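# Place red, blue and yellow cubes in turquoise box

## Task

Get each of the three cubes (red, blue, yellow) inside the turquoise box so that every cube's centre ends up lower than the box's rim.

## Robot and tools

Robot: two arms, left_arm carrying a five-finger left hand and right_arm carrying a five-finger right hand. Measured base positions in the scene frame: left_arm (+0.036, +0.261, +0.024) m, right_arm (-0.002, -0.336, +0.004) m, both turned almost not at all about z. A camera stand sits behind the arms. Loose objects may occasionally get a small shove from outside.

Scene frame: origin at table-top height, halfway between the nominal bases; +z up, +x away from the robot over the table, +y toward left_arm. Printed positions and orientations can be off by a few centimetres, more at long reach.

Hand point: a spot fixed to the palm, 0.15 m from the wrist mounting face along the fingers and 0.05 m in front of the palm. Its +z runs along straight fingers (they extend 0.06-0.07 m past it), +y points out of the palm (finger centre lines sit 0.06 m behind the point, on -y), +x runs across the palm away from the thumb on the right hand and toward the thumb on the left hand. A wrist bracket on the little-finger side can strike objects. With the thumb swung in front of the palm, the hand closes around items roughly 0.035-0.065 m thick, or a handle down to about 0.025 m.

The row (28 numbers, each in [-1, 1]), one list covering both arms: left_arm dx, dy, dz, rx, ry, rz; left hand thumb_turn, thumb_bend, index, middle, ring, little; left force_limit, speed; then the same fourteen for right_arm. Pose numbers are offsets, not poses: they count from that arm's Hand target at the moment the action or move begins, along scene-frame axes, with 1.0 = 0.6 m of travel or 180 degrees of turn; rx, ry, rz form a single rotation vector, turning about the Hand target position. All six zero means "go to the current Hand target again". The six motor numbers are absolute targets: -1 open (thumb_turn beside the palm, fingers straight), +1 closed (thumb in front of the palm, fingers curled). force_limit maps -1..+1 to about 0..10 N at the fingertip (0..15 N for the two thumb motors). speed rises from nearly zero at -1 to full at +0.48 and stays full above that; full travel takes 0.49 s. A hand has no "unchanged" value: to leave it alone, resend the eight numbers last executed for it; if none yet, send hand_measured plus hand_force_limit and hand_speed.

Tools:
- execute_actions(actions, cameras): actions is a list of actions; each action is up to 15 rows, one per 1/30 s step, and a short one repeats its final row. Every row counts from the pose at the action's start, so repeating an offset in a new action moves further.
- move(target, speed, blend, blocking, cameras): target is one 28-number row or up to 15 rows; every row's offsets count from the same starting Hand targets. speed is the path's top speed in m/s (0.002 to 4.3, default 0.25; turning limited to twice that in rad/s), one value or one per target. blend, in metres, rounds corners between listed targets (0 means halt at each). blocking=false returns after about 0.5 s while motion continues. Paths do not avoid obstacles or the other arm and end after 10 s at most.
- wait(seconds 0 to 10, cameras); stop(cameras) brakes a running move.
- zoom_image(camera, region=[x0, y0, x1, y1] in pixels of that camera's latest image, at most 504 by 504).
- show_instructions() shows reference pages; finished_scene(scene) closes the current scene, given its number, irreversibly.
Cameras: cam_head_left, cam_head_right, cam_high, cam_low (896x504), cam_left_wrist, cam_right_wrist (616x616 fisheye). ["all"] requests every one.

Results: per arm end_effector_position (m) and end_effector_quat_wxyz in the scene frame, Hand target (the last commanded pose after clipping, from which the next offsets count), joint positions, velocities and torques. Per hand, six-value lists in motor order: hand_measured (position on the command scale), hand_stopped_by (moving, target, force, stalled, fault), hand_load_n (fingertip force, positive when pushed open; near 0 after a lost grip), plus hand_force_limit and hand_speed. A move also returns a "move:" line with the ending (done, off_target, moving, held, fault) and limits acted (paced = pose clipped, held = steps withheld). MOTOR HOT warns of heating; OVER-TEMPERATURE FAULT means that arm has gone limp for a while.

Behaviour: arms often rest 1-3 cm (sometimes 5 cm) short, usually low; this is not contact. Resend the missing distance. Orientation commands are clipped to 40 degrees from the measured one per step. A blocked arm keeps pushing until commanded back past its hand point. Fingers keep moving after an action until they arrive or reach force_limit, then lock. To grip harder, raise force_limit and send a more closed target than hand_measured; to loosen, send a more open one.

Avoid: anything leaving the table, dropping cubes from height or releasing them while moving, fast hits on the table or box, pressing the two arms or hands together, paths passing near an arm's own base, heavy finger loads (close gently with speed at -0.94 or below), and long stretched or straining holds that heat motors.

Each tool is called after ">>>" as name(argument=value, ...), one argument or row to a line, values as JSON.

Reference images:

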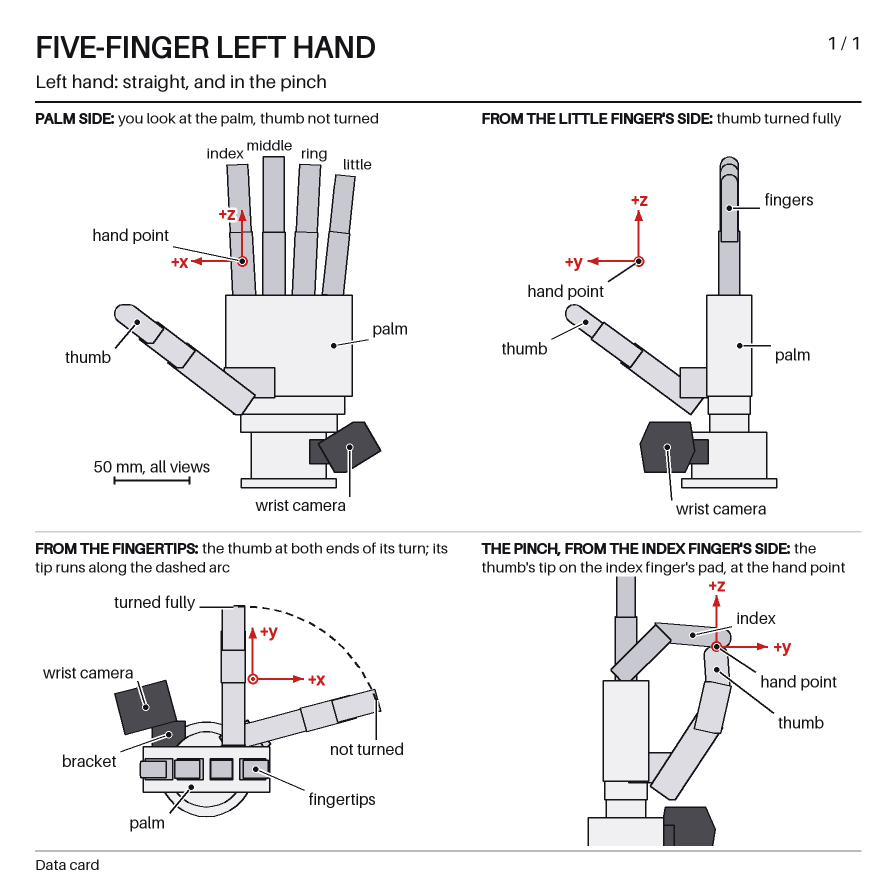

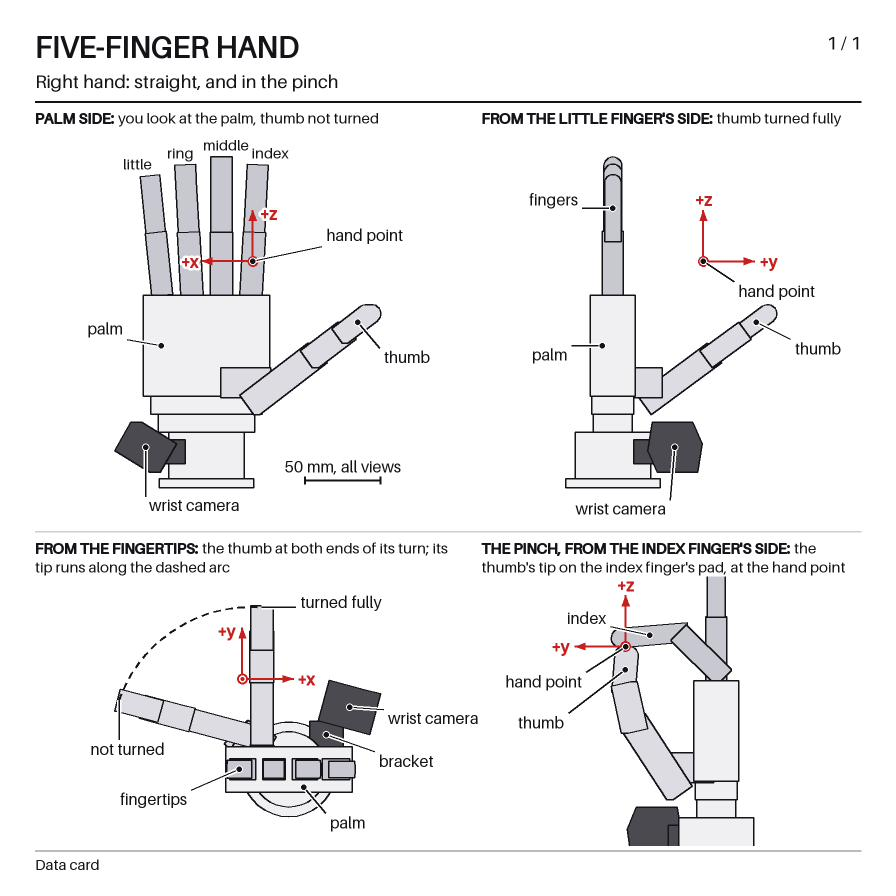

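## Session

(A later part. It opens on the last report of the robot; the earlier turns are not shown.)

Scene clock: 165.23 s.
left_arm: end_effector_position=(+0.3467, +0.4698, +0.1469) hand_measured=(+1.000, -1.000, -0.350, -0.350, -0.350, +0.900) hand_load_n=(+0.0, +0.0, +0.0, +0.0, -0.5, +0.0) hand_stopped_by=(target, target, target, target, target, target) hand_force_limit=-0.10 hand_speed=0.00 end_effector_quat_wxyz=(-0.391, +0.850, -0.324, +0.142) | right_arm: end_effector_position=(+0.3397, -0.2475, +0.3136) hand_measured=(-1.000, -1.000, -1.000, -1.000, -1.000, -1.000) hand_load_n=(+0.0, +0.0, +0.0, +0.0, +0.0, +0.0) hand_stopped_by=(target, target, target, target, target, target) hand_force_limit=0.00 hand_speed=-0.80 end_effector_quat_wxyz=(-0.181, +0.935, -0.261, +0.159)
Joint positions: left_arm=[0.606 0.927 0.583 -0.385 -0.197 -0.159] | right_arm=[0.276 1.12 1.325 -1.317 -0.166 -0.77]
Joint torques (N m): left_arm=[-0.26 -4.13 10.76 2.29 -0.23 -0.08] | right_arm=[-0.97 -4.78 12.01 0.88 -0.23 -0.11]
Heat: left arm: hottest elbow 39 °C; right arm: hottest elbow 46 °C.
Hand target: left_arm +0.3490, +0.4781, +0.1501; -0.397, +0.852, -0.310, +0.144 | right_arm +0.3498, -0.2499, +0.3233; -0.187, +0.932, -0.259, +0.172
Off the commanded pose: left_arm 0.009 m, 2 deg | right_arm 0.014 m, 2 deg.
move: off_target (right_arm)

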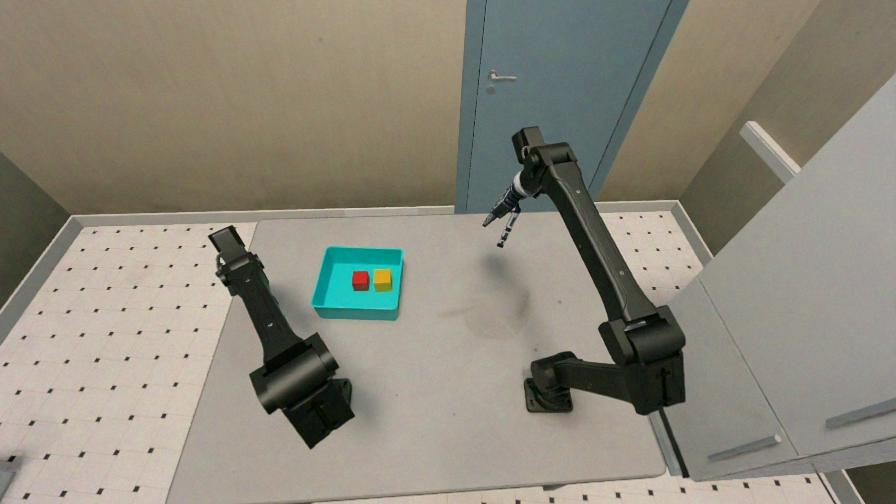

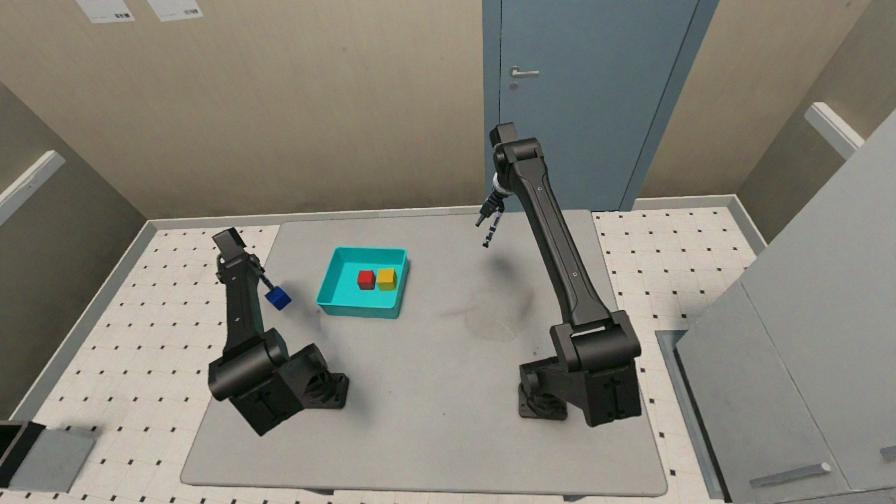

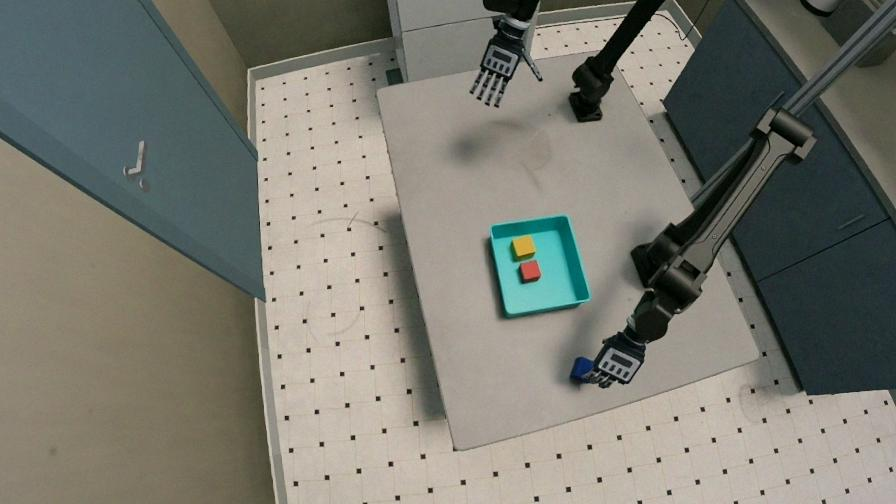

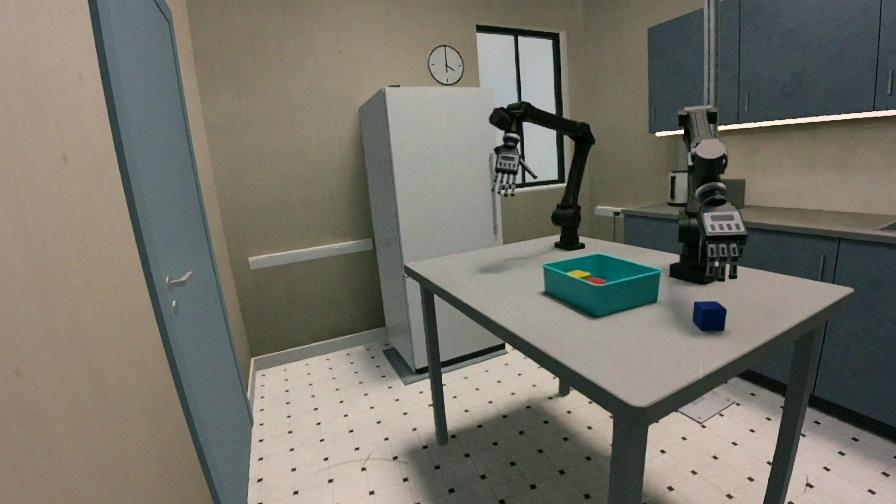

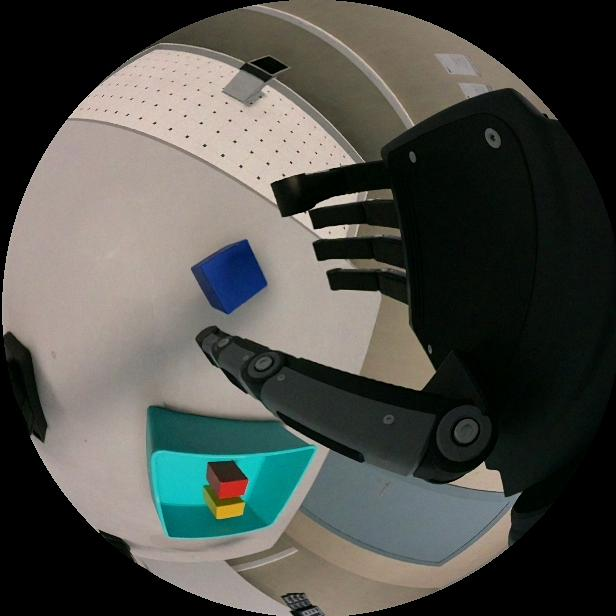

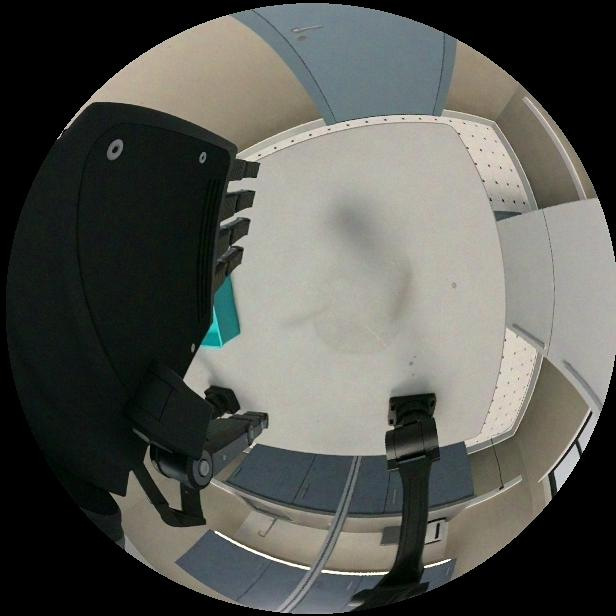

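>>> move(
  target=[0.0167,0.0098,-0.1085,0,0,0,1,-1,-0.35,-0.35,-0.35,0.9,-0.1,0, 0,0,0,0,0,0,-1,-1,-1,-1,-1,-1,0,-0.8],
  speed=0.12,
  cameras=["cam_head_left","cam_head_right","cam_high","cam_low","cam_left_wrist"],
)

>>> zoom_image(
  camera="cam_high",
  region=[540, 330, 660, 430],
)

>>> zoom_image(
  camera="cam_low",
  region=[640, 240, 780, 360],
)

>>> zoom_image(
  camera="cam_head_right",
  region=[220, 250, 320, 340],
)

>>> zoom_image(
  camera="cam_left_wrist",
  region=[100, 200, 350, 450],
)

Scene clock: 186.43 s.
left_arm: end_effector_position=(+0.3595, +0.4786, +0.0863) hand_measured=(+1.000, -1.000, -0.350, -0.350, -0.350, +0.900) hand_load_n=(+0.0, +0.0, +0.0, +0.0, +0.0, +0.0) hand_stopped_by=(target, target, target, target, target, target) hand_force_limit=-0.10 hand_speed=0.00 end_effector_quat_wxyz=(-0.394, +0.849, -0.321, +0.144) | right_arm: end_effector_position=(+0.3397, -0.2475, +0.3136) hand_measured=(-1.000, -1.000, -1.000, -1.000, -1.000, -1.000) hand_load_n=(+0.0, +0.0, -0.5, +0.0, +0.0, +0.0) hand_stopped_by=(target, target, target, target, target, target) hand_force_limit=0.00 hand_speed=-0.80 end_effector_quat_wxyz=(-0.181, +0.935, -0.261, +0.159)
Joint positions: left_arm=[0.606 1.087 0.492 -0.127 -0.199 -0.162] | right_arm=[0.276 1.12 1.325 -1.317 -0.166 -0.77]
Joint torques (N m): left_arm=[-0.5 -5.13 8.95 2.25 -0.28 -0.09] | right_arm=[-1.08 -4.78 12.04 0.83 -0.24 -0.1]
Heat: left arm: hottest elbow 40 °C; right arm: hottest elbow 46 °C.
Hand target: left_arm +0.3589, +0.4838, +0.0847; -0.397, +0.852, -0.310, +0.144 | right_arm +0.3498, -0.2499, +0.3233; -0.187, +0.932, -0.259, +0.172
Off the commanded pose: left_arm 0.006 m, 1 deg | right_arm 0.014 m, 2 deg.
move: off_target (right_arm)
Images, in order (width x height): cam_head_left 896x504, cam_head_right 896x504, cam_high 896x504, cam_low 896x504, cam_left_wrist 616x616.

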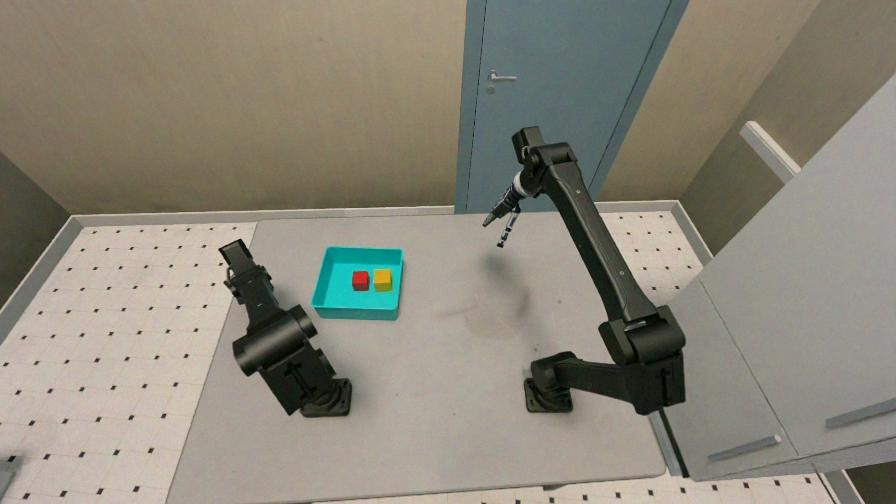

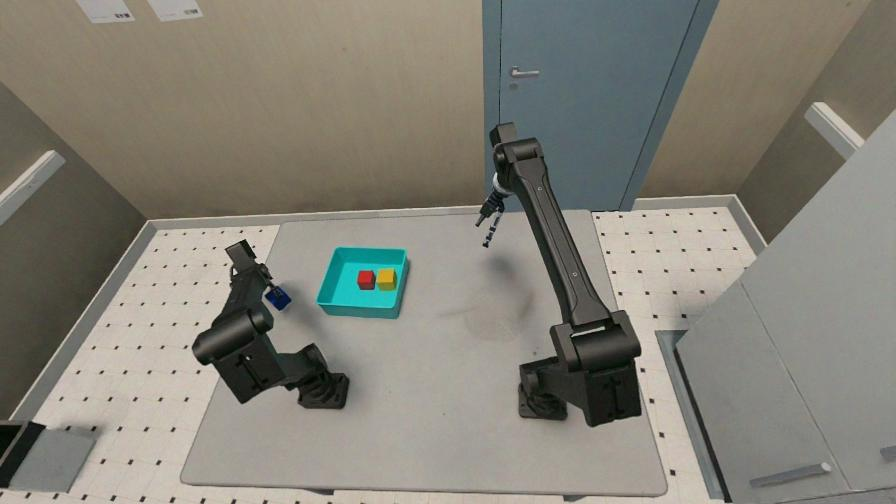

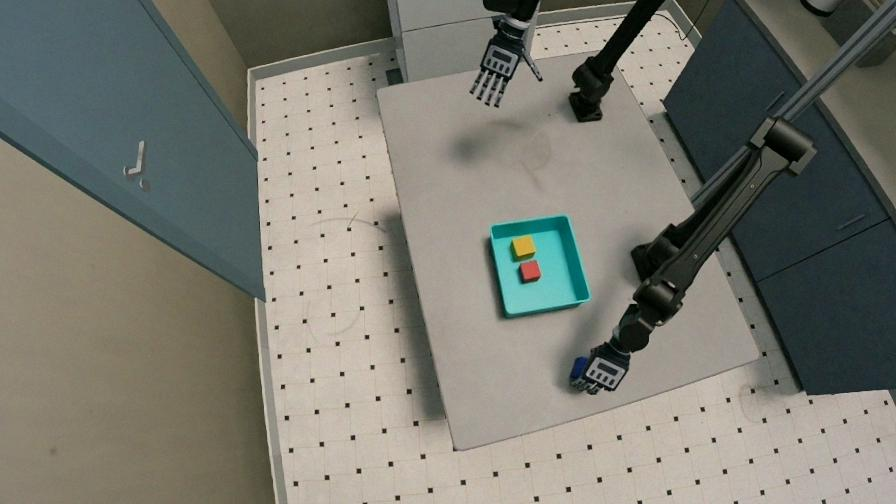

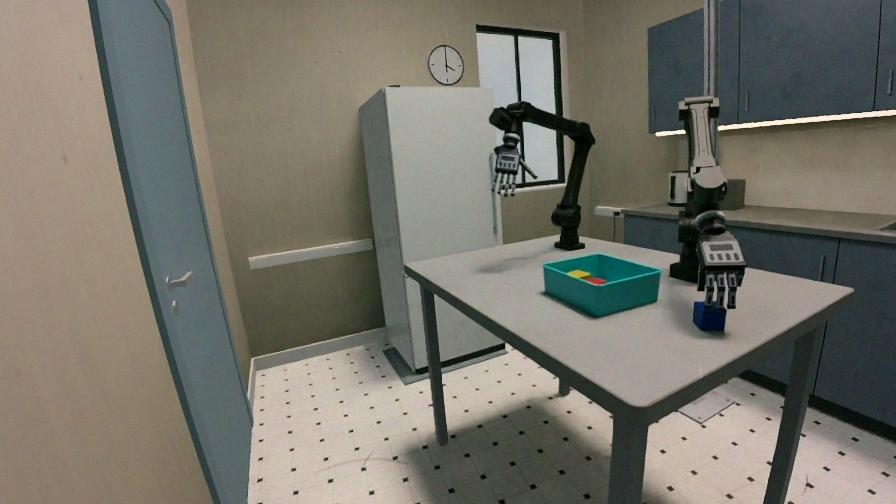

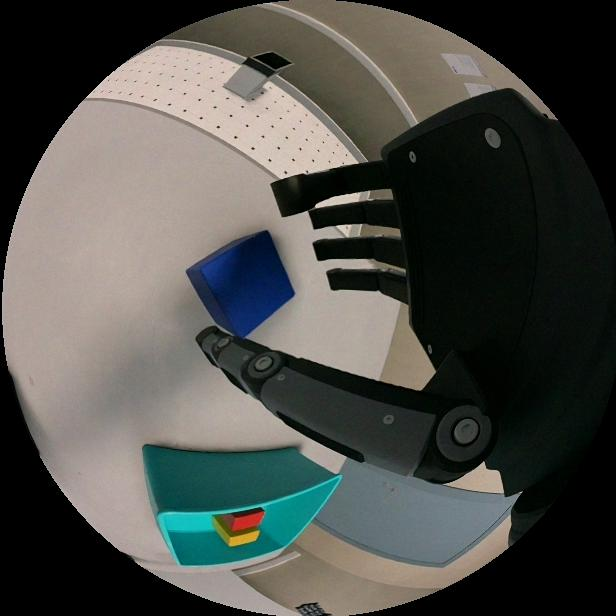

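Scaled by 4.200 from the camera's 896x504 image, which has a finer 1280x720 frame.

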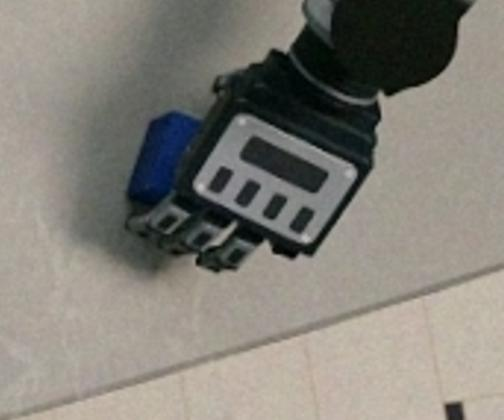

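Scaled by 3.600 from the camera's 896x504 image, which has a finer 1280x720 frame.

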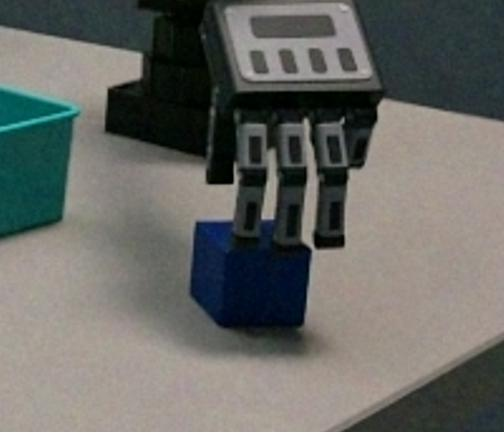

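Scaled by 5.040 from the camera's 896x504 image, which has a finer 1280x720 frame.

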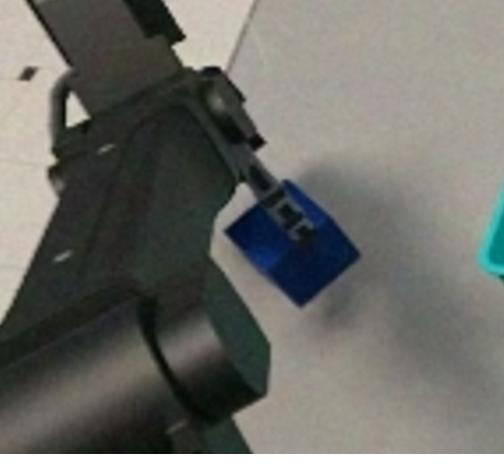

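Scaled by 2.016 from the camera's 616x616 image, which has a finer 880x880 frame.

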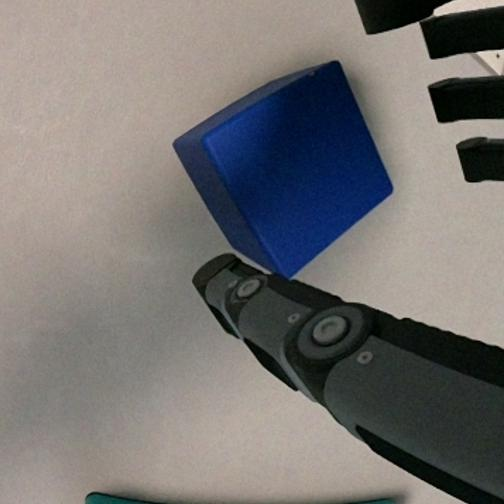

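>>> move(
  target=[-0.0077,0.0065,-0.0612,0,0,0,1,-1,-0.35,-0.35,-0.35,0.9,-0.1,0, 0,0,0,0,0,0,-1,-1,-1,-1,-1,-1,0,-0.8],
  speed=0.1,
  cameras=["cam_head_right","cam_low","cam_left_wrist"],
)

>>> zoom_image(
  camera="cam_head_right",
  region=[220, 250, 320, 340],
)

>>> zoom_image(
  camera="cam_left_wrist",
  region=[100, 200, 350, 450],
)

Scene clock: 191.33 s.
left_arm: end_effector_position=(+0.3565, +0.4827, +0.0503) hand_measured=(+1.000, -1.000, -0.350, -0.350, -0.350, +0.900) hand_load_n=(+0.0, +0.0, +0.0, +0.0, +0.0, +0.0) hand_stopped_by=(target, target, target, target, target, target) hand_force_limit=-0.10 hand_speed=0.00 end_effector_quat_wxyz=(-0.395, +0.851, -0.315, +0.145) | right_arm: end_effector_position=(+0.3397, -0.2475, +0.3136) hand_measured=(-1.000, -1.000, -1.000, -1.000, -1.000, -1.000) hand_load_n=(+0.0, +0.0, +0.0, +0.0, +0.0, +0.0) hand_stopped_by=(target, target, target, target, target, target) hand_force_limit=0.00 hand_speed=-0.80 end_effector_quat_wxyz=(-0.181, +0.935, -0.261, +0.159)
Joint positions: left_arm=[0.623 1.183 0.434 0.031 -0.191 -0.162] | right_arm=[0.276 1.12 1.325 -1.317 -0.166 -0.77]
Joint torques (N m): left_arm=[-0.32 -5.54 8.01 2.26 0.01 0.04] | right_arm=[-0.85 -4.84 11.99 0.85 -0.25 -0.11]
Heat: left arm: hottest elbow 40 °C; right arm: hottest elbow 46 °C.
Hand target: left_arm +0.3544, +0.4879, +0.0482; -0.397, +0.852, -0.310, +0.144 | right_arm +0.3498, -0.2499, +0.3233; -0.187, +0.932, -0.259, +0.172
Off the commanded pose: left_arm 0.006 m, 1 deg | right_arm 0.014 m, 2 deg.
move: off_target (right_arm)
Images, in order (width x height): cam_head_right 896x504, cam_low 896x504, cam_left_wrist 616x616.

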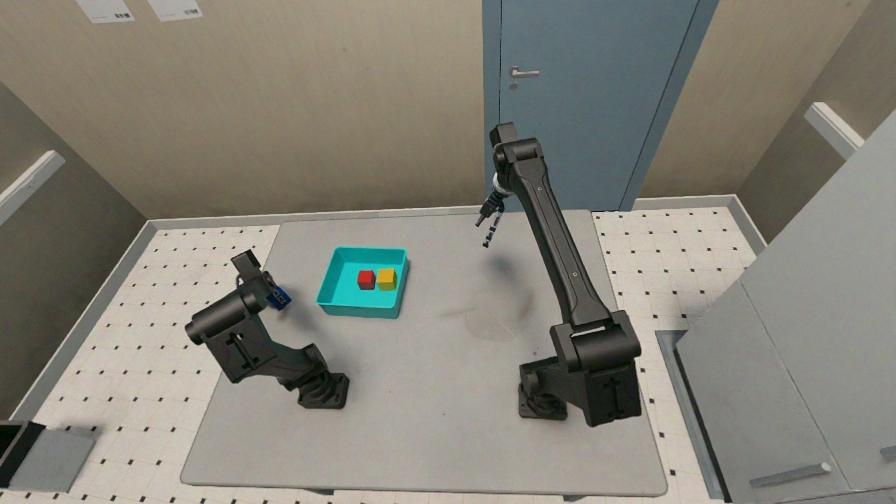

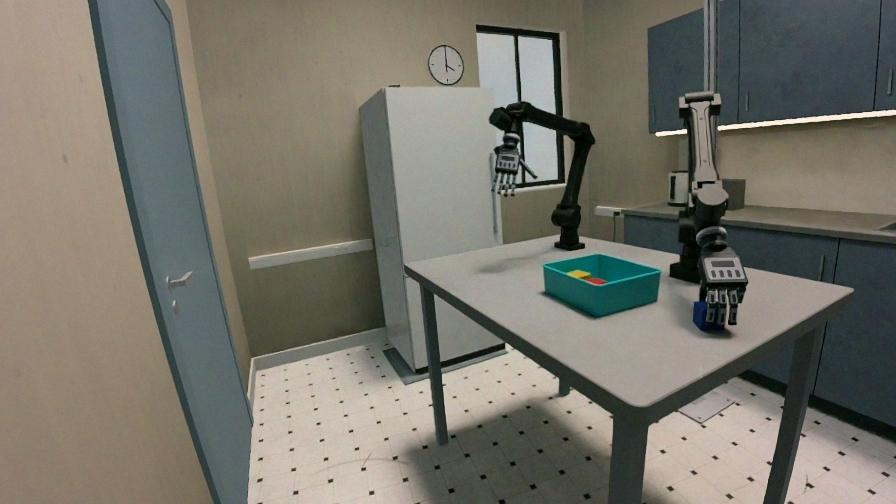

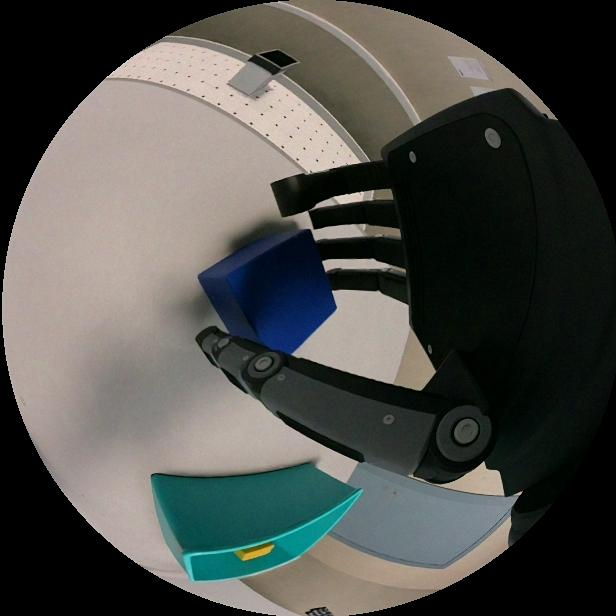

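Scaled by 5.040 from the camera's 896x504 image, which has a finer 1280x720 frame.

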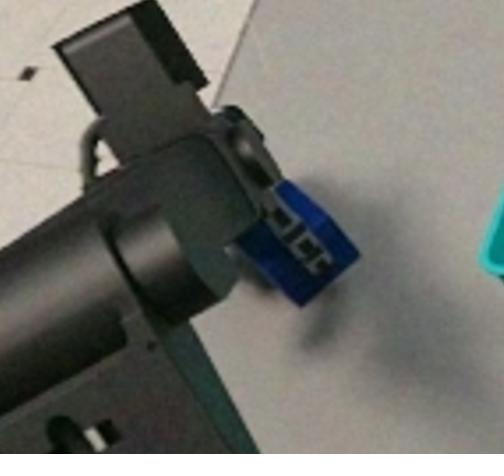

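Scaled by 2.016 from the camera's 616x616 image, which has a finer 880x880 frame.

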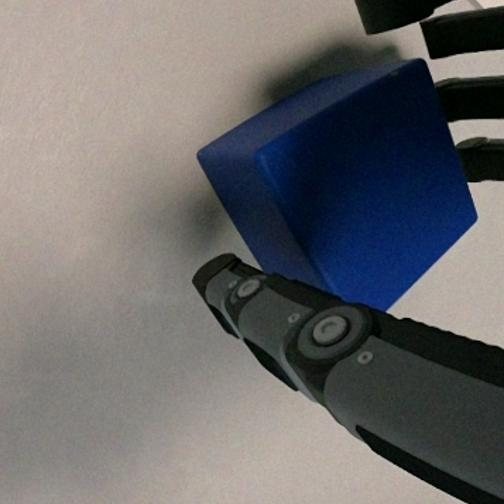

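>>> move(
  target=[0,0,0,0,0,0,1,-1,0.4,0.4,-0.35,0.9,-0.1,-0.88, 0,0,0,0,0,0,-1,-1,-1,-1,-1,-1,0,-0.8],
  speed=0.12,
  cameras=["cam_head_right","cam_low","cam_left_wrist"],
)

>>> zoom_image(
  camera="cam_left_wrist",
  region=[100, 200, 350, 450],
)

Scene clock: 196.53 s.
left_arm: end_effector_position=(+0.3567, +0.4828, +0.0501) hand_measured=(+1.000, -1.000, +0.104, +0.070, -0.350, +0.900) hand_load_n=(-2.0, +1.5, +8.0, +5.0, +0.0, +0.0) hand_stopped_by=(target, target, force, force, target, target) hand_force_limit=-0.10 hand_speed=-0.88 end_effector_quat_wxyz=(-0.395, +0.851, -0.315, +0.145) | right_arm: end_effector_position=(+0.3397, -0.2475, +0.3136) hand_measured=(-1.000, -1.000, -1.000, -1.000, -1.000, -1.000) hand_load_n=(+0.0, +0.0, +0.0, +0.0, +0.0, +0.0) hand_stopped_by=(target, target, target, target, target, target) hand_force_limit=0.00 hand_speed=-0.80 end_effector_quat_wxyz=(-0.181, +0.935, -0.261, +0.159)
Joint positions: left_arm=[0.623 1.184 0.434 0.032 -0.19 -0.162] | right_arm=[0.276 1.12 1.325 -1.317 -0.166 -0.77]
Joint torques (N m): left_arm=[-0.26 -5.6 8.02 2.3 0 0.04] | right_arm=[-0.85 -4.42 12.11 0.8 -0.24 -0.11]
Heat: left arm: hottest elbow 39 °C; right arm: hottest elbow 46 °C.
Hand target: left_arm +0.3544, +0.4878, +0.0482; -0.397, +0.852, -0.310, +0.144 | right_arm +0.3498, -0.2499, +0.3233; -0.187, +0.932, -0.259, +0.172
Off the commanded pose: left_arm 0.006 m, 1 deg | right_arm 0.014 m, 2 deg.
move: off_target (right_arm)
Images, in order (width x height): cam_head_right 896x504, cam_low 896x504, cam_left_wrist 616x616.

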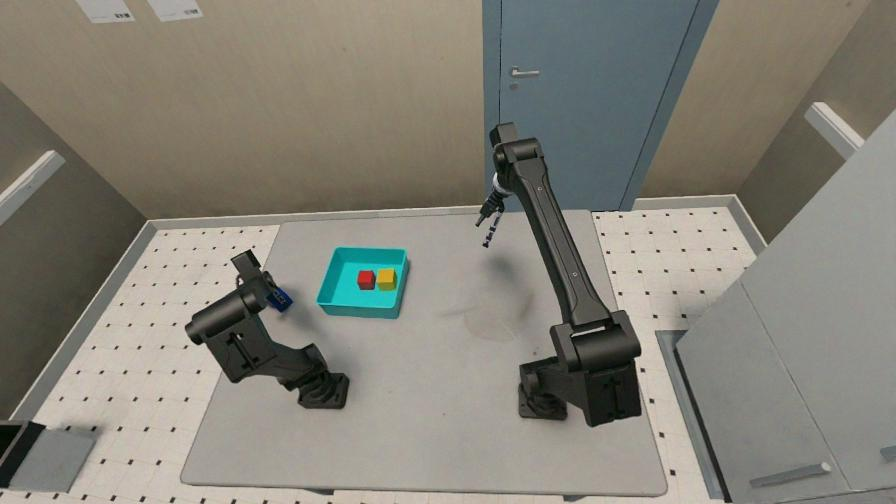

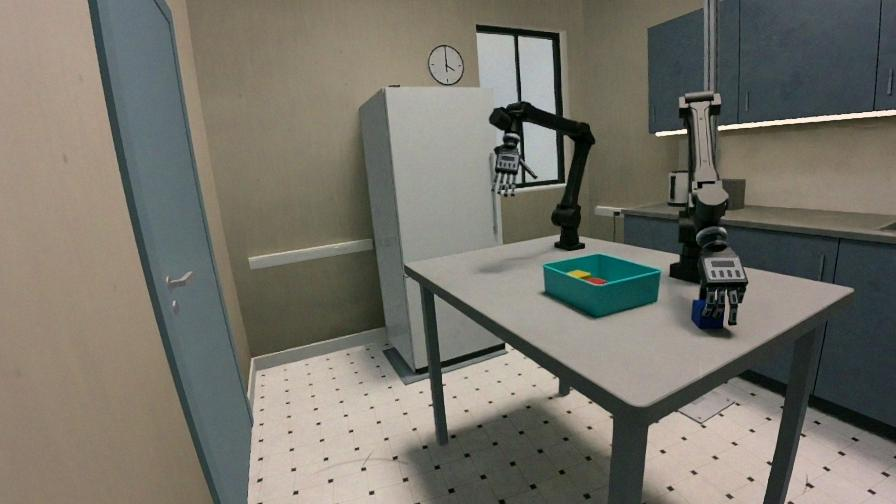

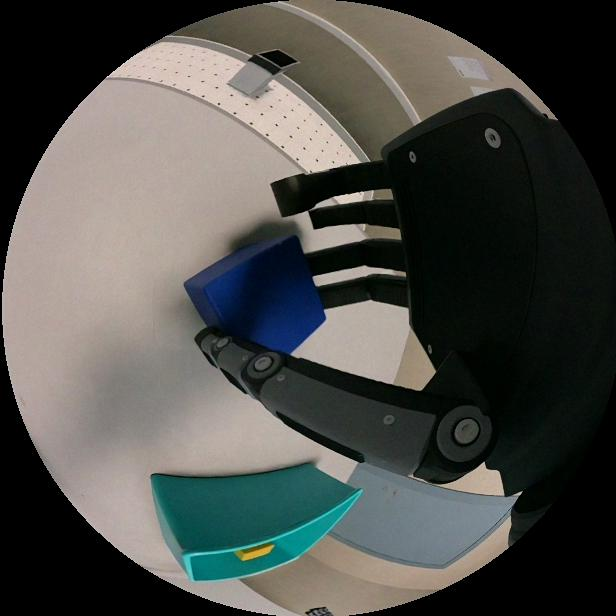

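Scaled by 2.016 from the camera's 616x616 image, which has a finer 880x880 frame.

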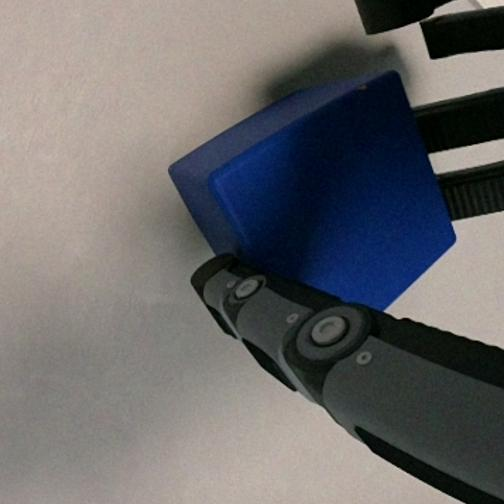

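>>> move(
  target=[
    [0,0,0.236,0,0,0,1,-1,0.4,0.4,-0.35,0.9,-0.1,-0.88, 0,0,0,0,0,0,-1,-1,-1,-1,-1,-1,0,-0.8],
    [0.022,-0.4307,0.236,0,0,0,1,-1,0.4,0.4,-0.1,0.9,-0.1,0, 0,0,0,0,0,0,-1,-1,-1,-1,-1,-1,0,-0.8],
    [0.022,-0.4307,0.1,0,0,0,1,-1,0.4,0.4,-0.1,0.9,-0.1,0, 0,0,0,0,0,0,-1,-1,-1,-1,-1,-1,0,-0.8],
  ],
  speed=0.2,
  cameras=["all"],
)

>>> zoom_image(
  camera="cam_head_left",
  region=[230, 200, 430, 350],
)

>>> zoom_image(
  camera="cam_high",
  region=[440, 180, 640, 340],
)

>>> zoom_image(
  camera="cam_head_right",
  region=[230, 200, 430, 350],
)

Scene clock: 213.83 s.
left_arm: end_effector_position=(+0.3627, +0.2344, +0.1060) hand_measured=(+1.000, -1.000, +0.104, +0.070, -0.100, +0.900) hand_load_n=(-2.0, +1.5, +8.0, +5.0, +0.0, +0.0) hand_stopped_by=(target, target, force, force, target, target) hand_force_limit=-0.10 hand_speed=0.00 end_effector_quat_wxyz=(-0.396, +0.854, -0.310, +0.135) | right_arm: end_effector_position=(+0.3397, -0.2475, +0.3136) hand_measured=(-1.000, -1.000, -1.000, -1.000, -1.000, -1.000) hand_load_n=(+0.0, +0.0, +0.0, +0.0, +0.0, +0.0) hand_stopped_by=(target, target, target, target, target, target) hand_force_limit=0.00 hand_speed=-0.80 end_effector_quat_wxyz=(-0.181, +0.935, -0.261, +0.159)
Joint positions: left_arm=[-0.359 1.029 0.58 -0.781 -0.81 -1.095] | right_arm=[0.276 1.12 1.325 -1.317 -0.166 -0.77]
Joint torques (N m): left_arm=[-2.14 -4.6 9.43 1.47 -0.74 -0.02] | right_arm=[-0.97 -4.42 11.99 0.87 -0.23 -0.11]
Heat: left arm: hottest elbow 40 °C; right arm: hottest elbow 46 °C.
Hand target: left_arm +0.3676, +0.2295, +0.1082; -0.397, +0.852, -0.310, +0.144 | right_arm +0.3498, -0.2499, +0.3233; -0.187, +0.932, -0.259, +0.172
Off the commanded pose: left_arm 0.007 m, 1 deg | right_arm 0.014 m, 2 deg.
move: off_target (right_arm); target 2's new numbers were sent with left_arm's hand 0.039 m and 4 deg from that target

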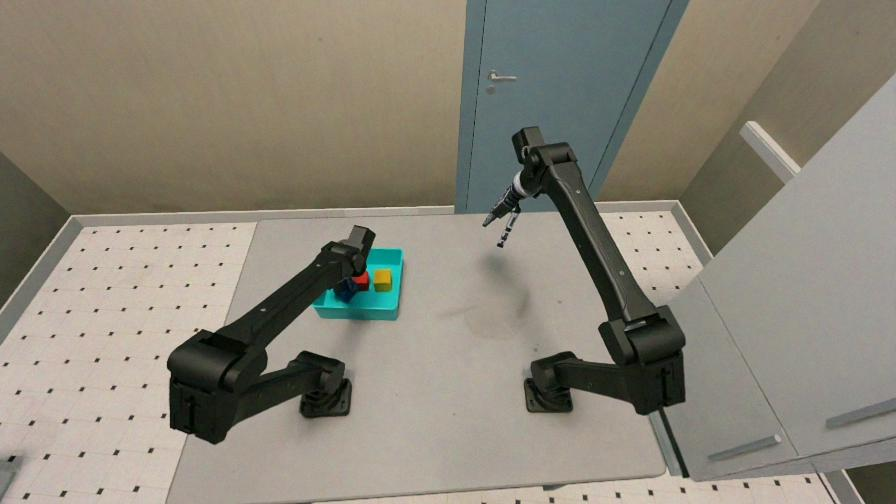

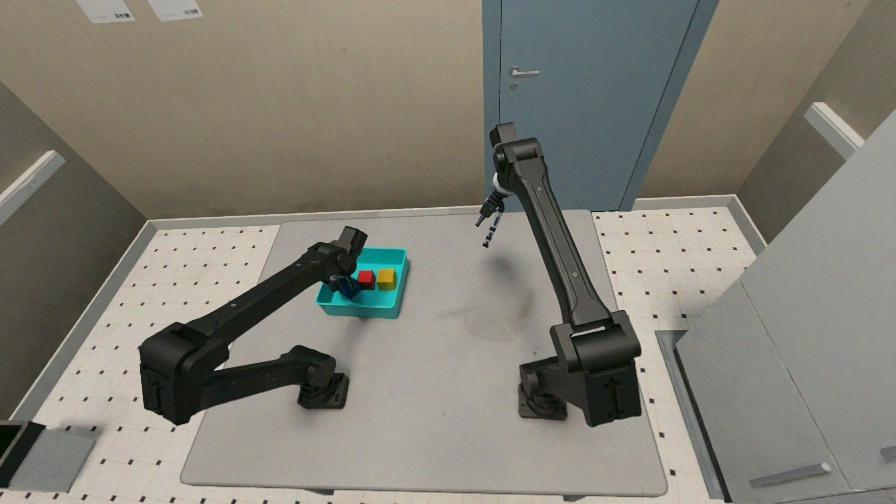

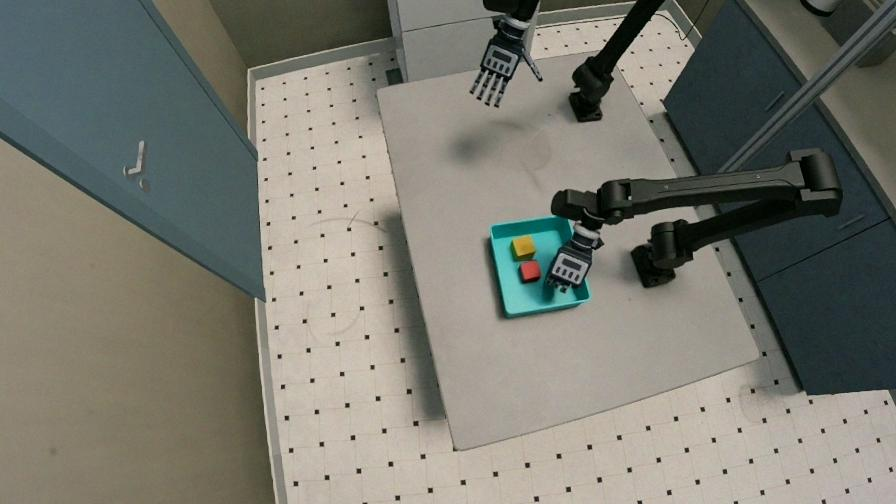

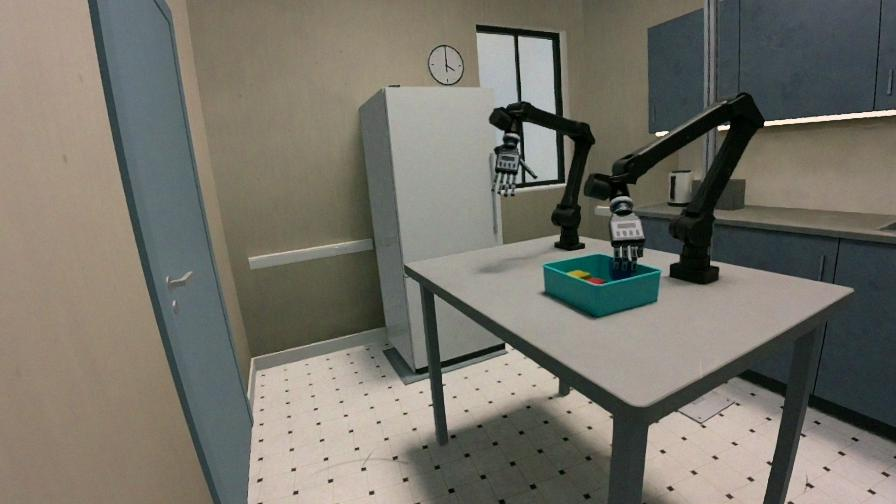

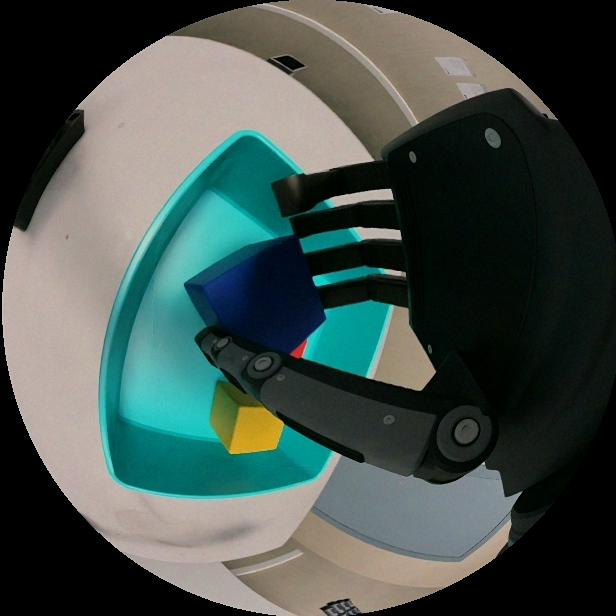

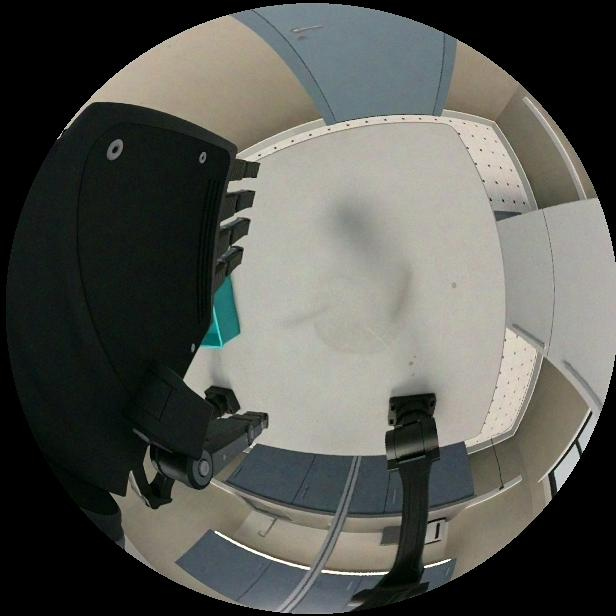

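Scaled by 2.520 from the camera's 896x504 image, which has a finer 1280x720 frame.

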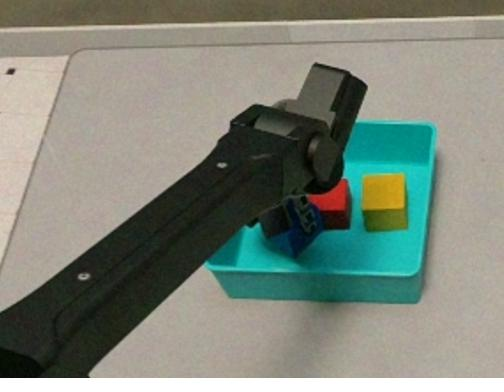

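Scaled by 2.520 from the camera's 896x504 image, which has a finer 1280x720 frame.

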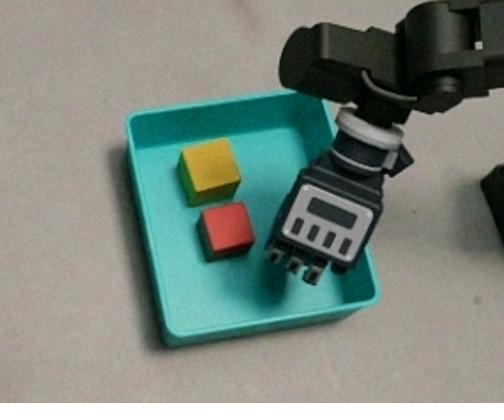

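Scaled by 2.520 from the camera's 896x504 image, which has a finer 1280x720 frame.

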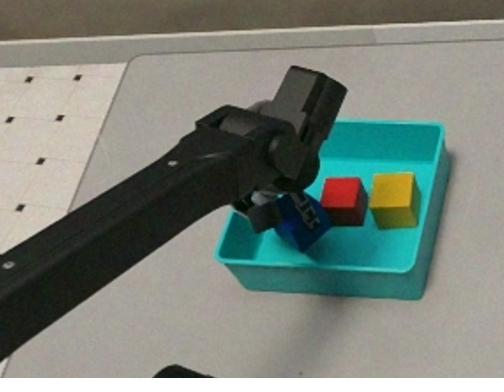

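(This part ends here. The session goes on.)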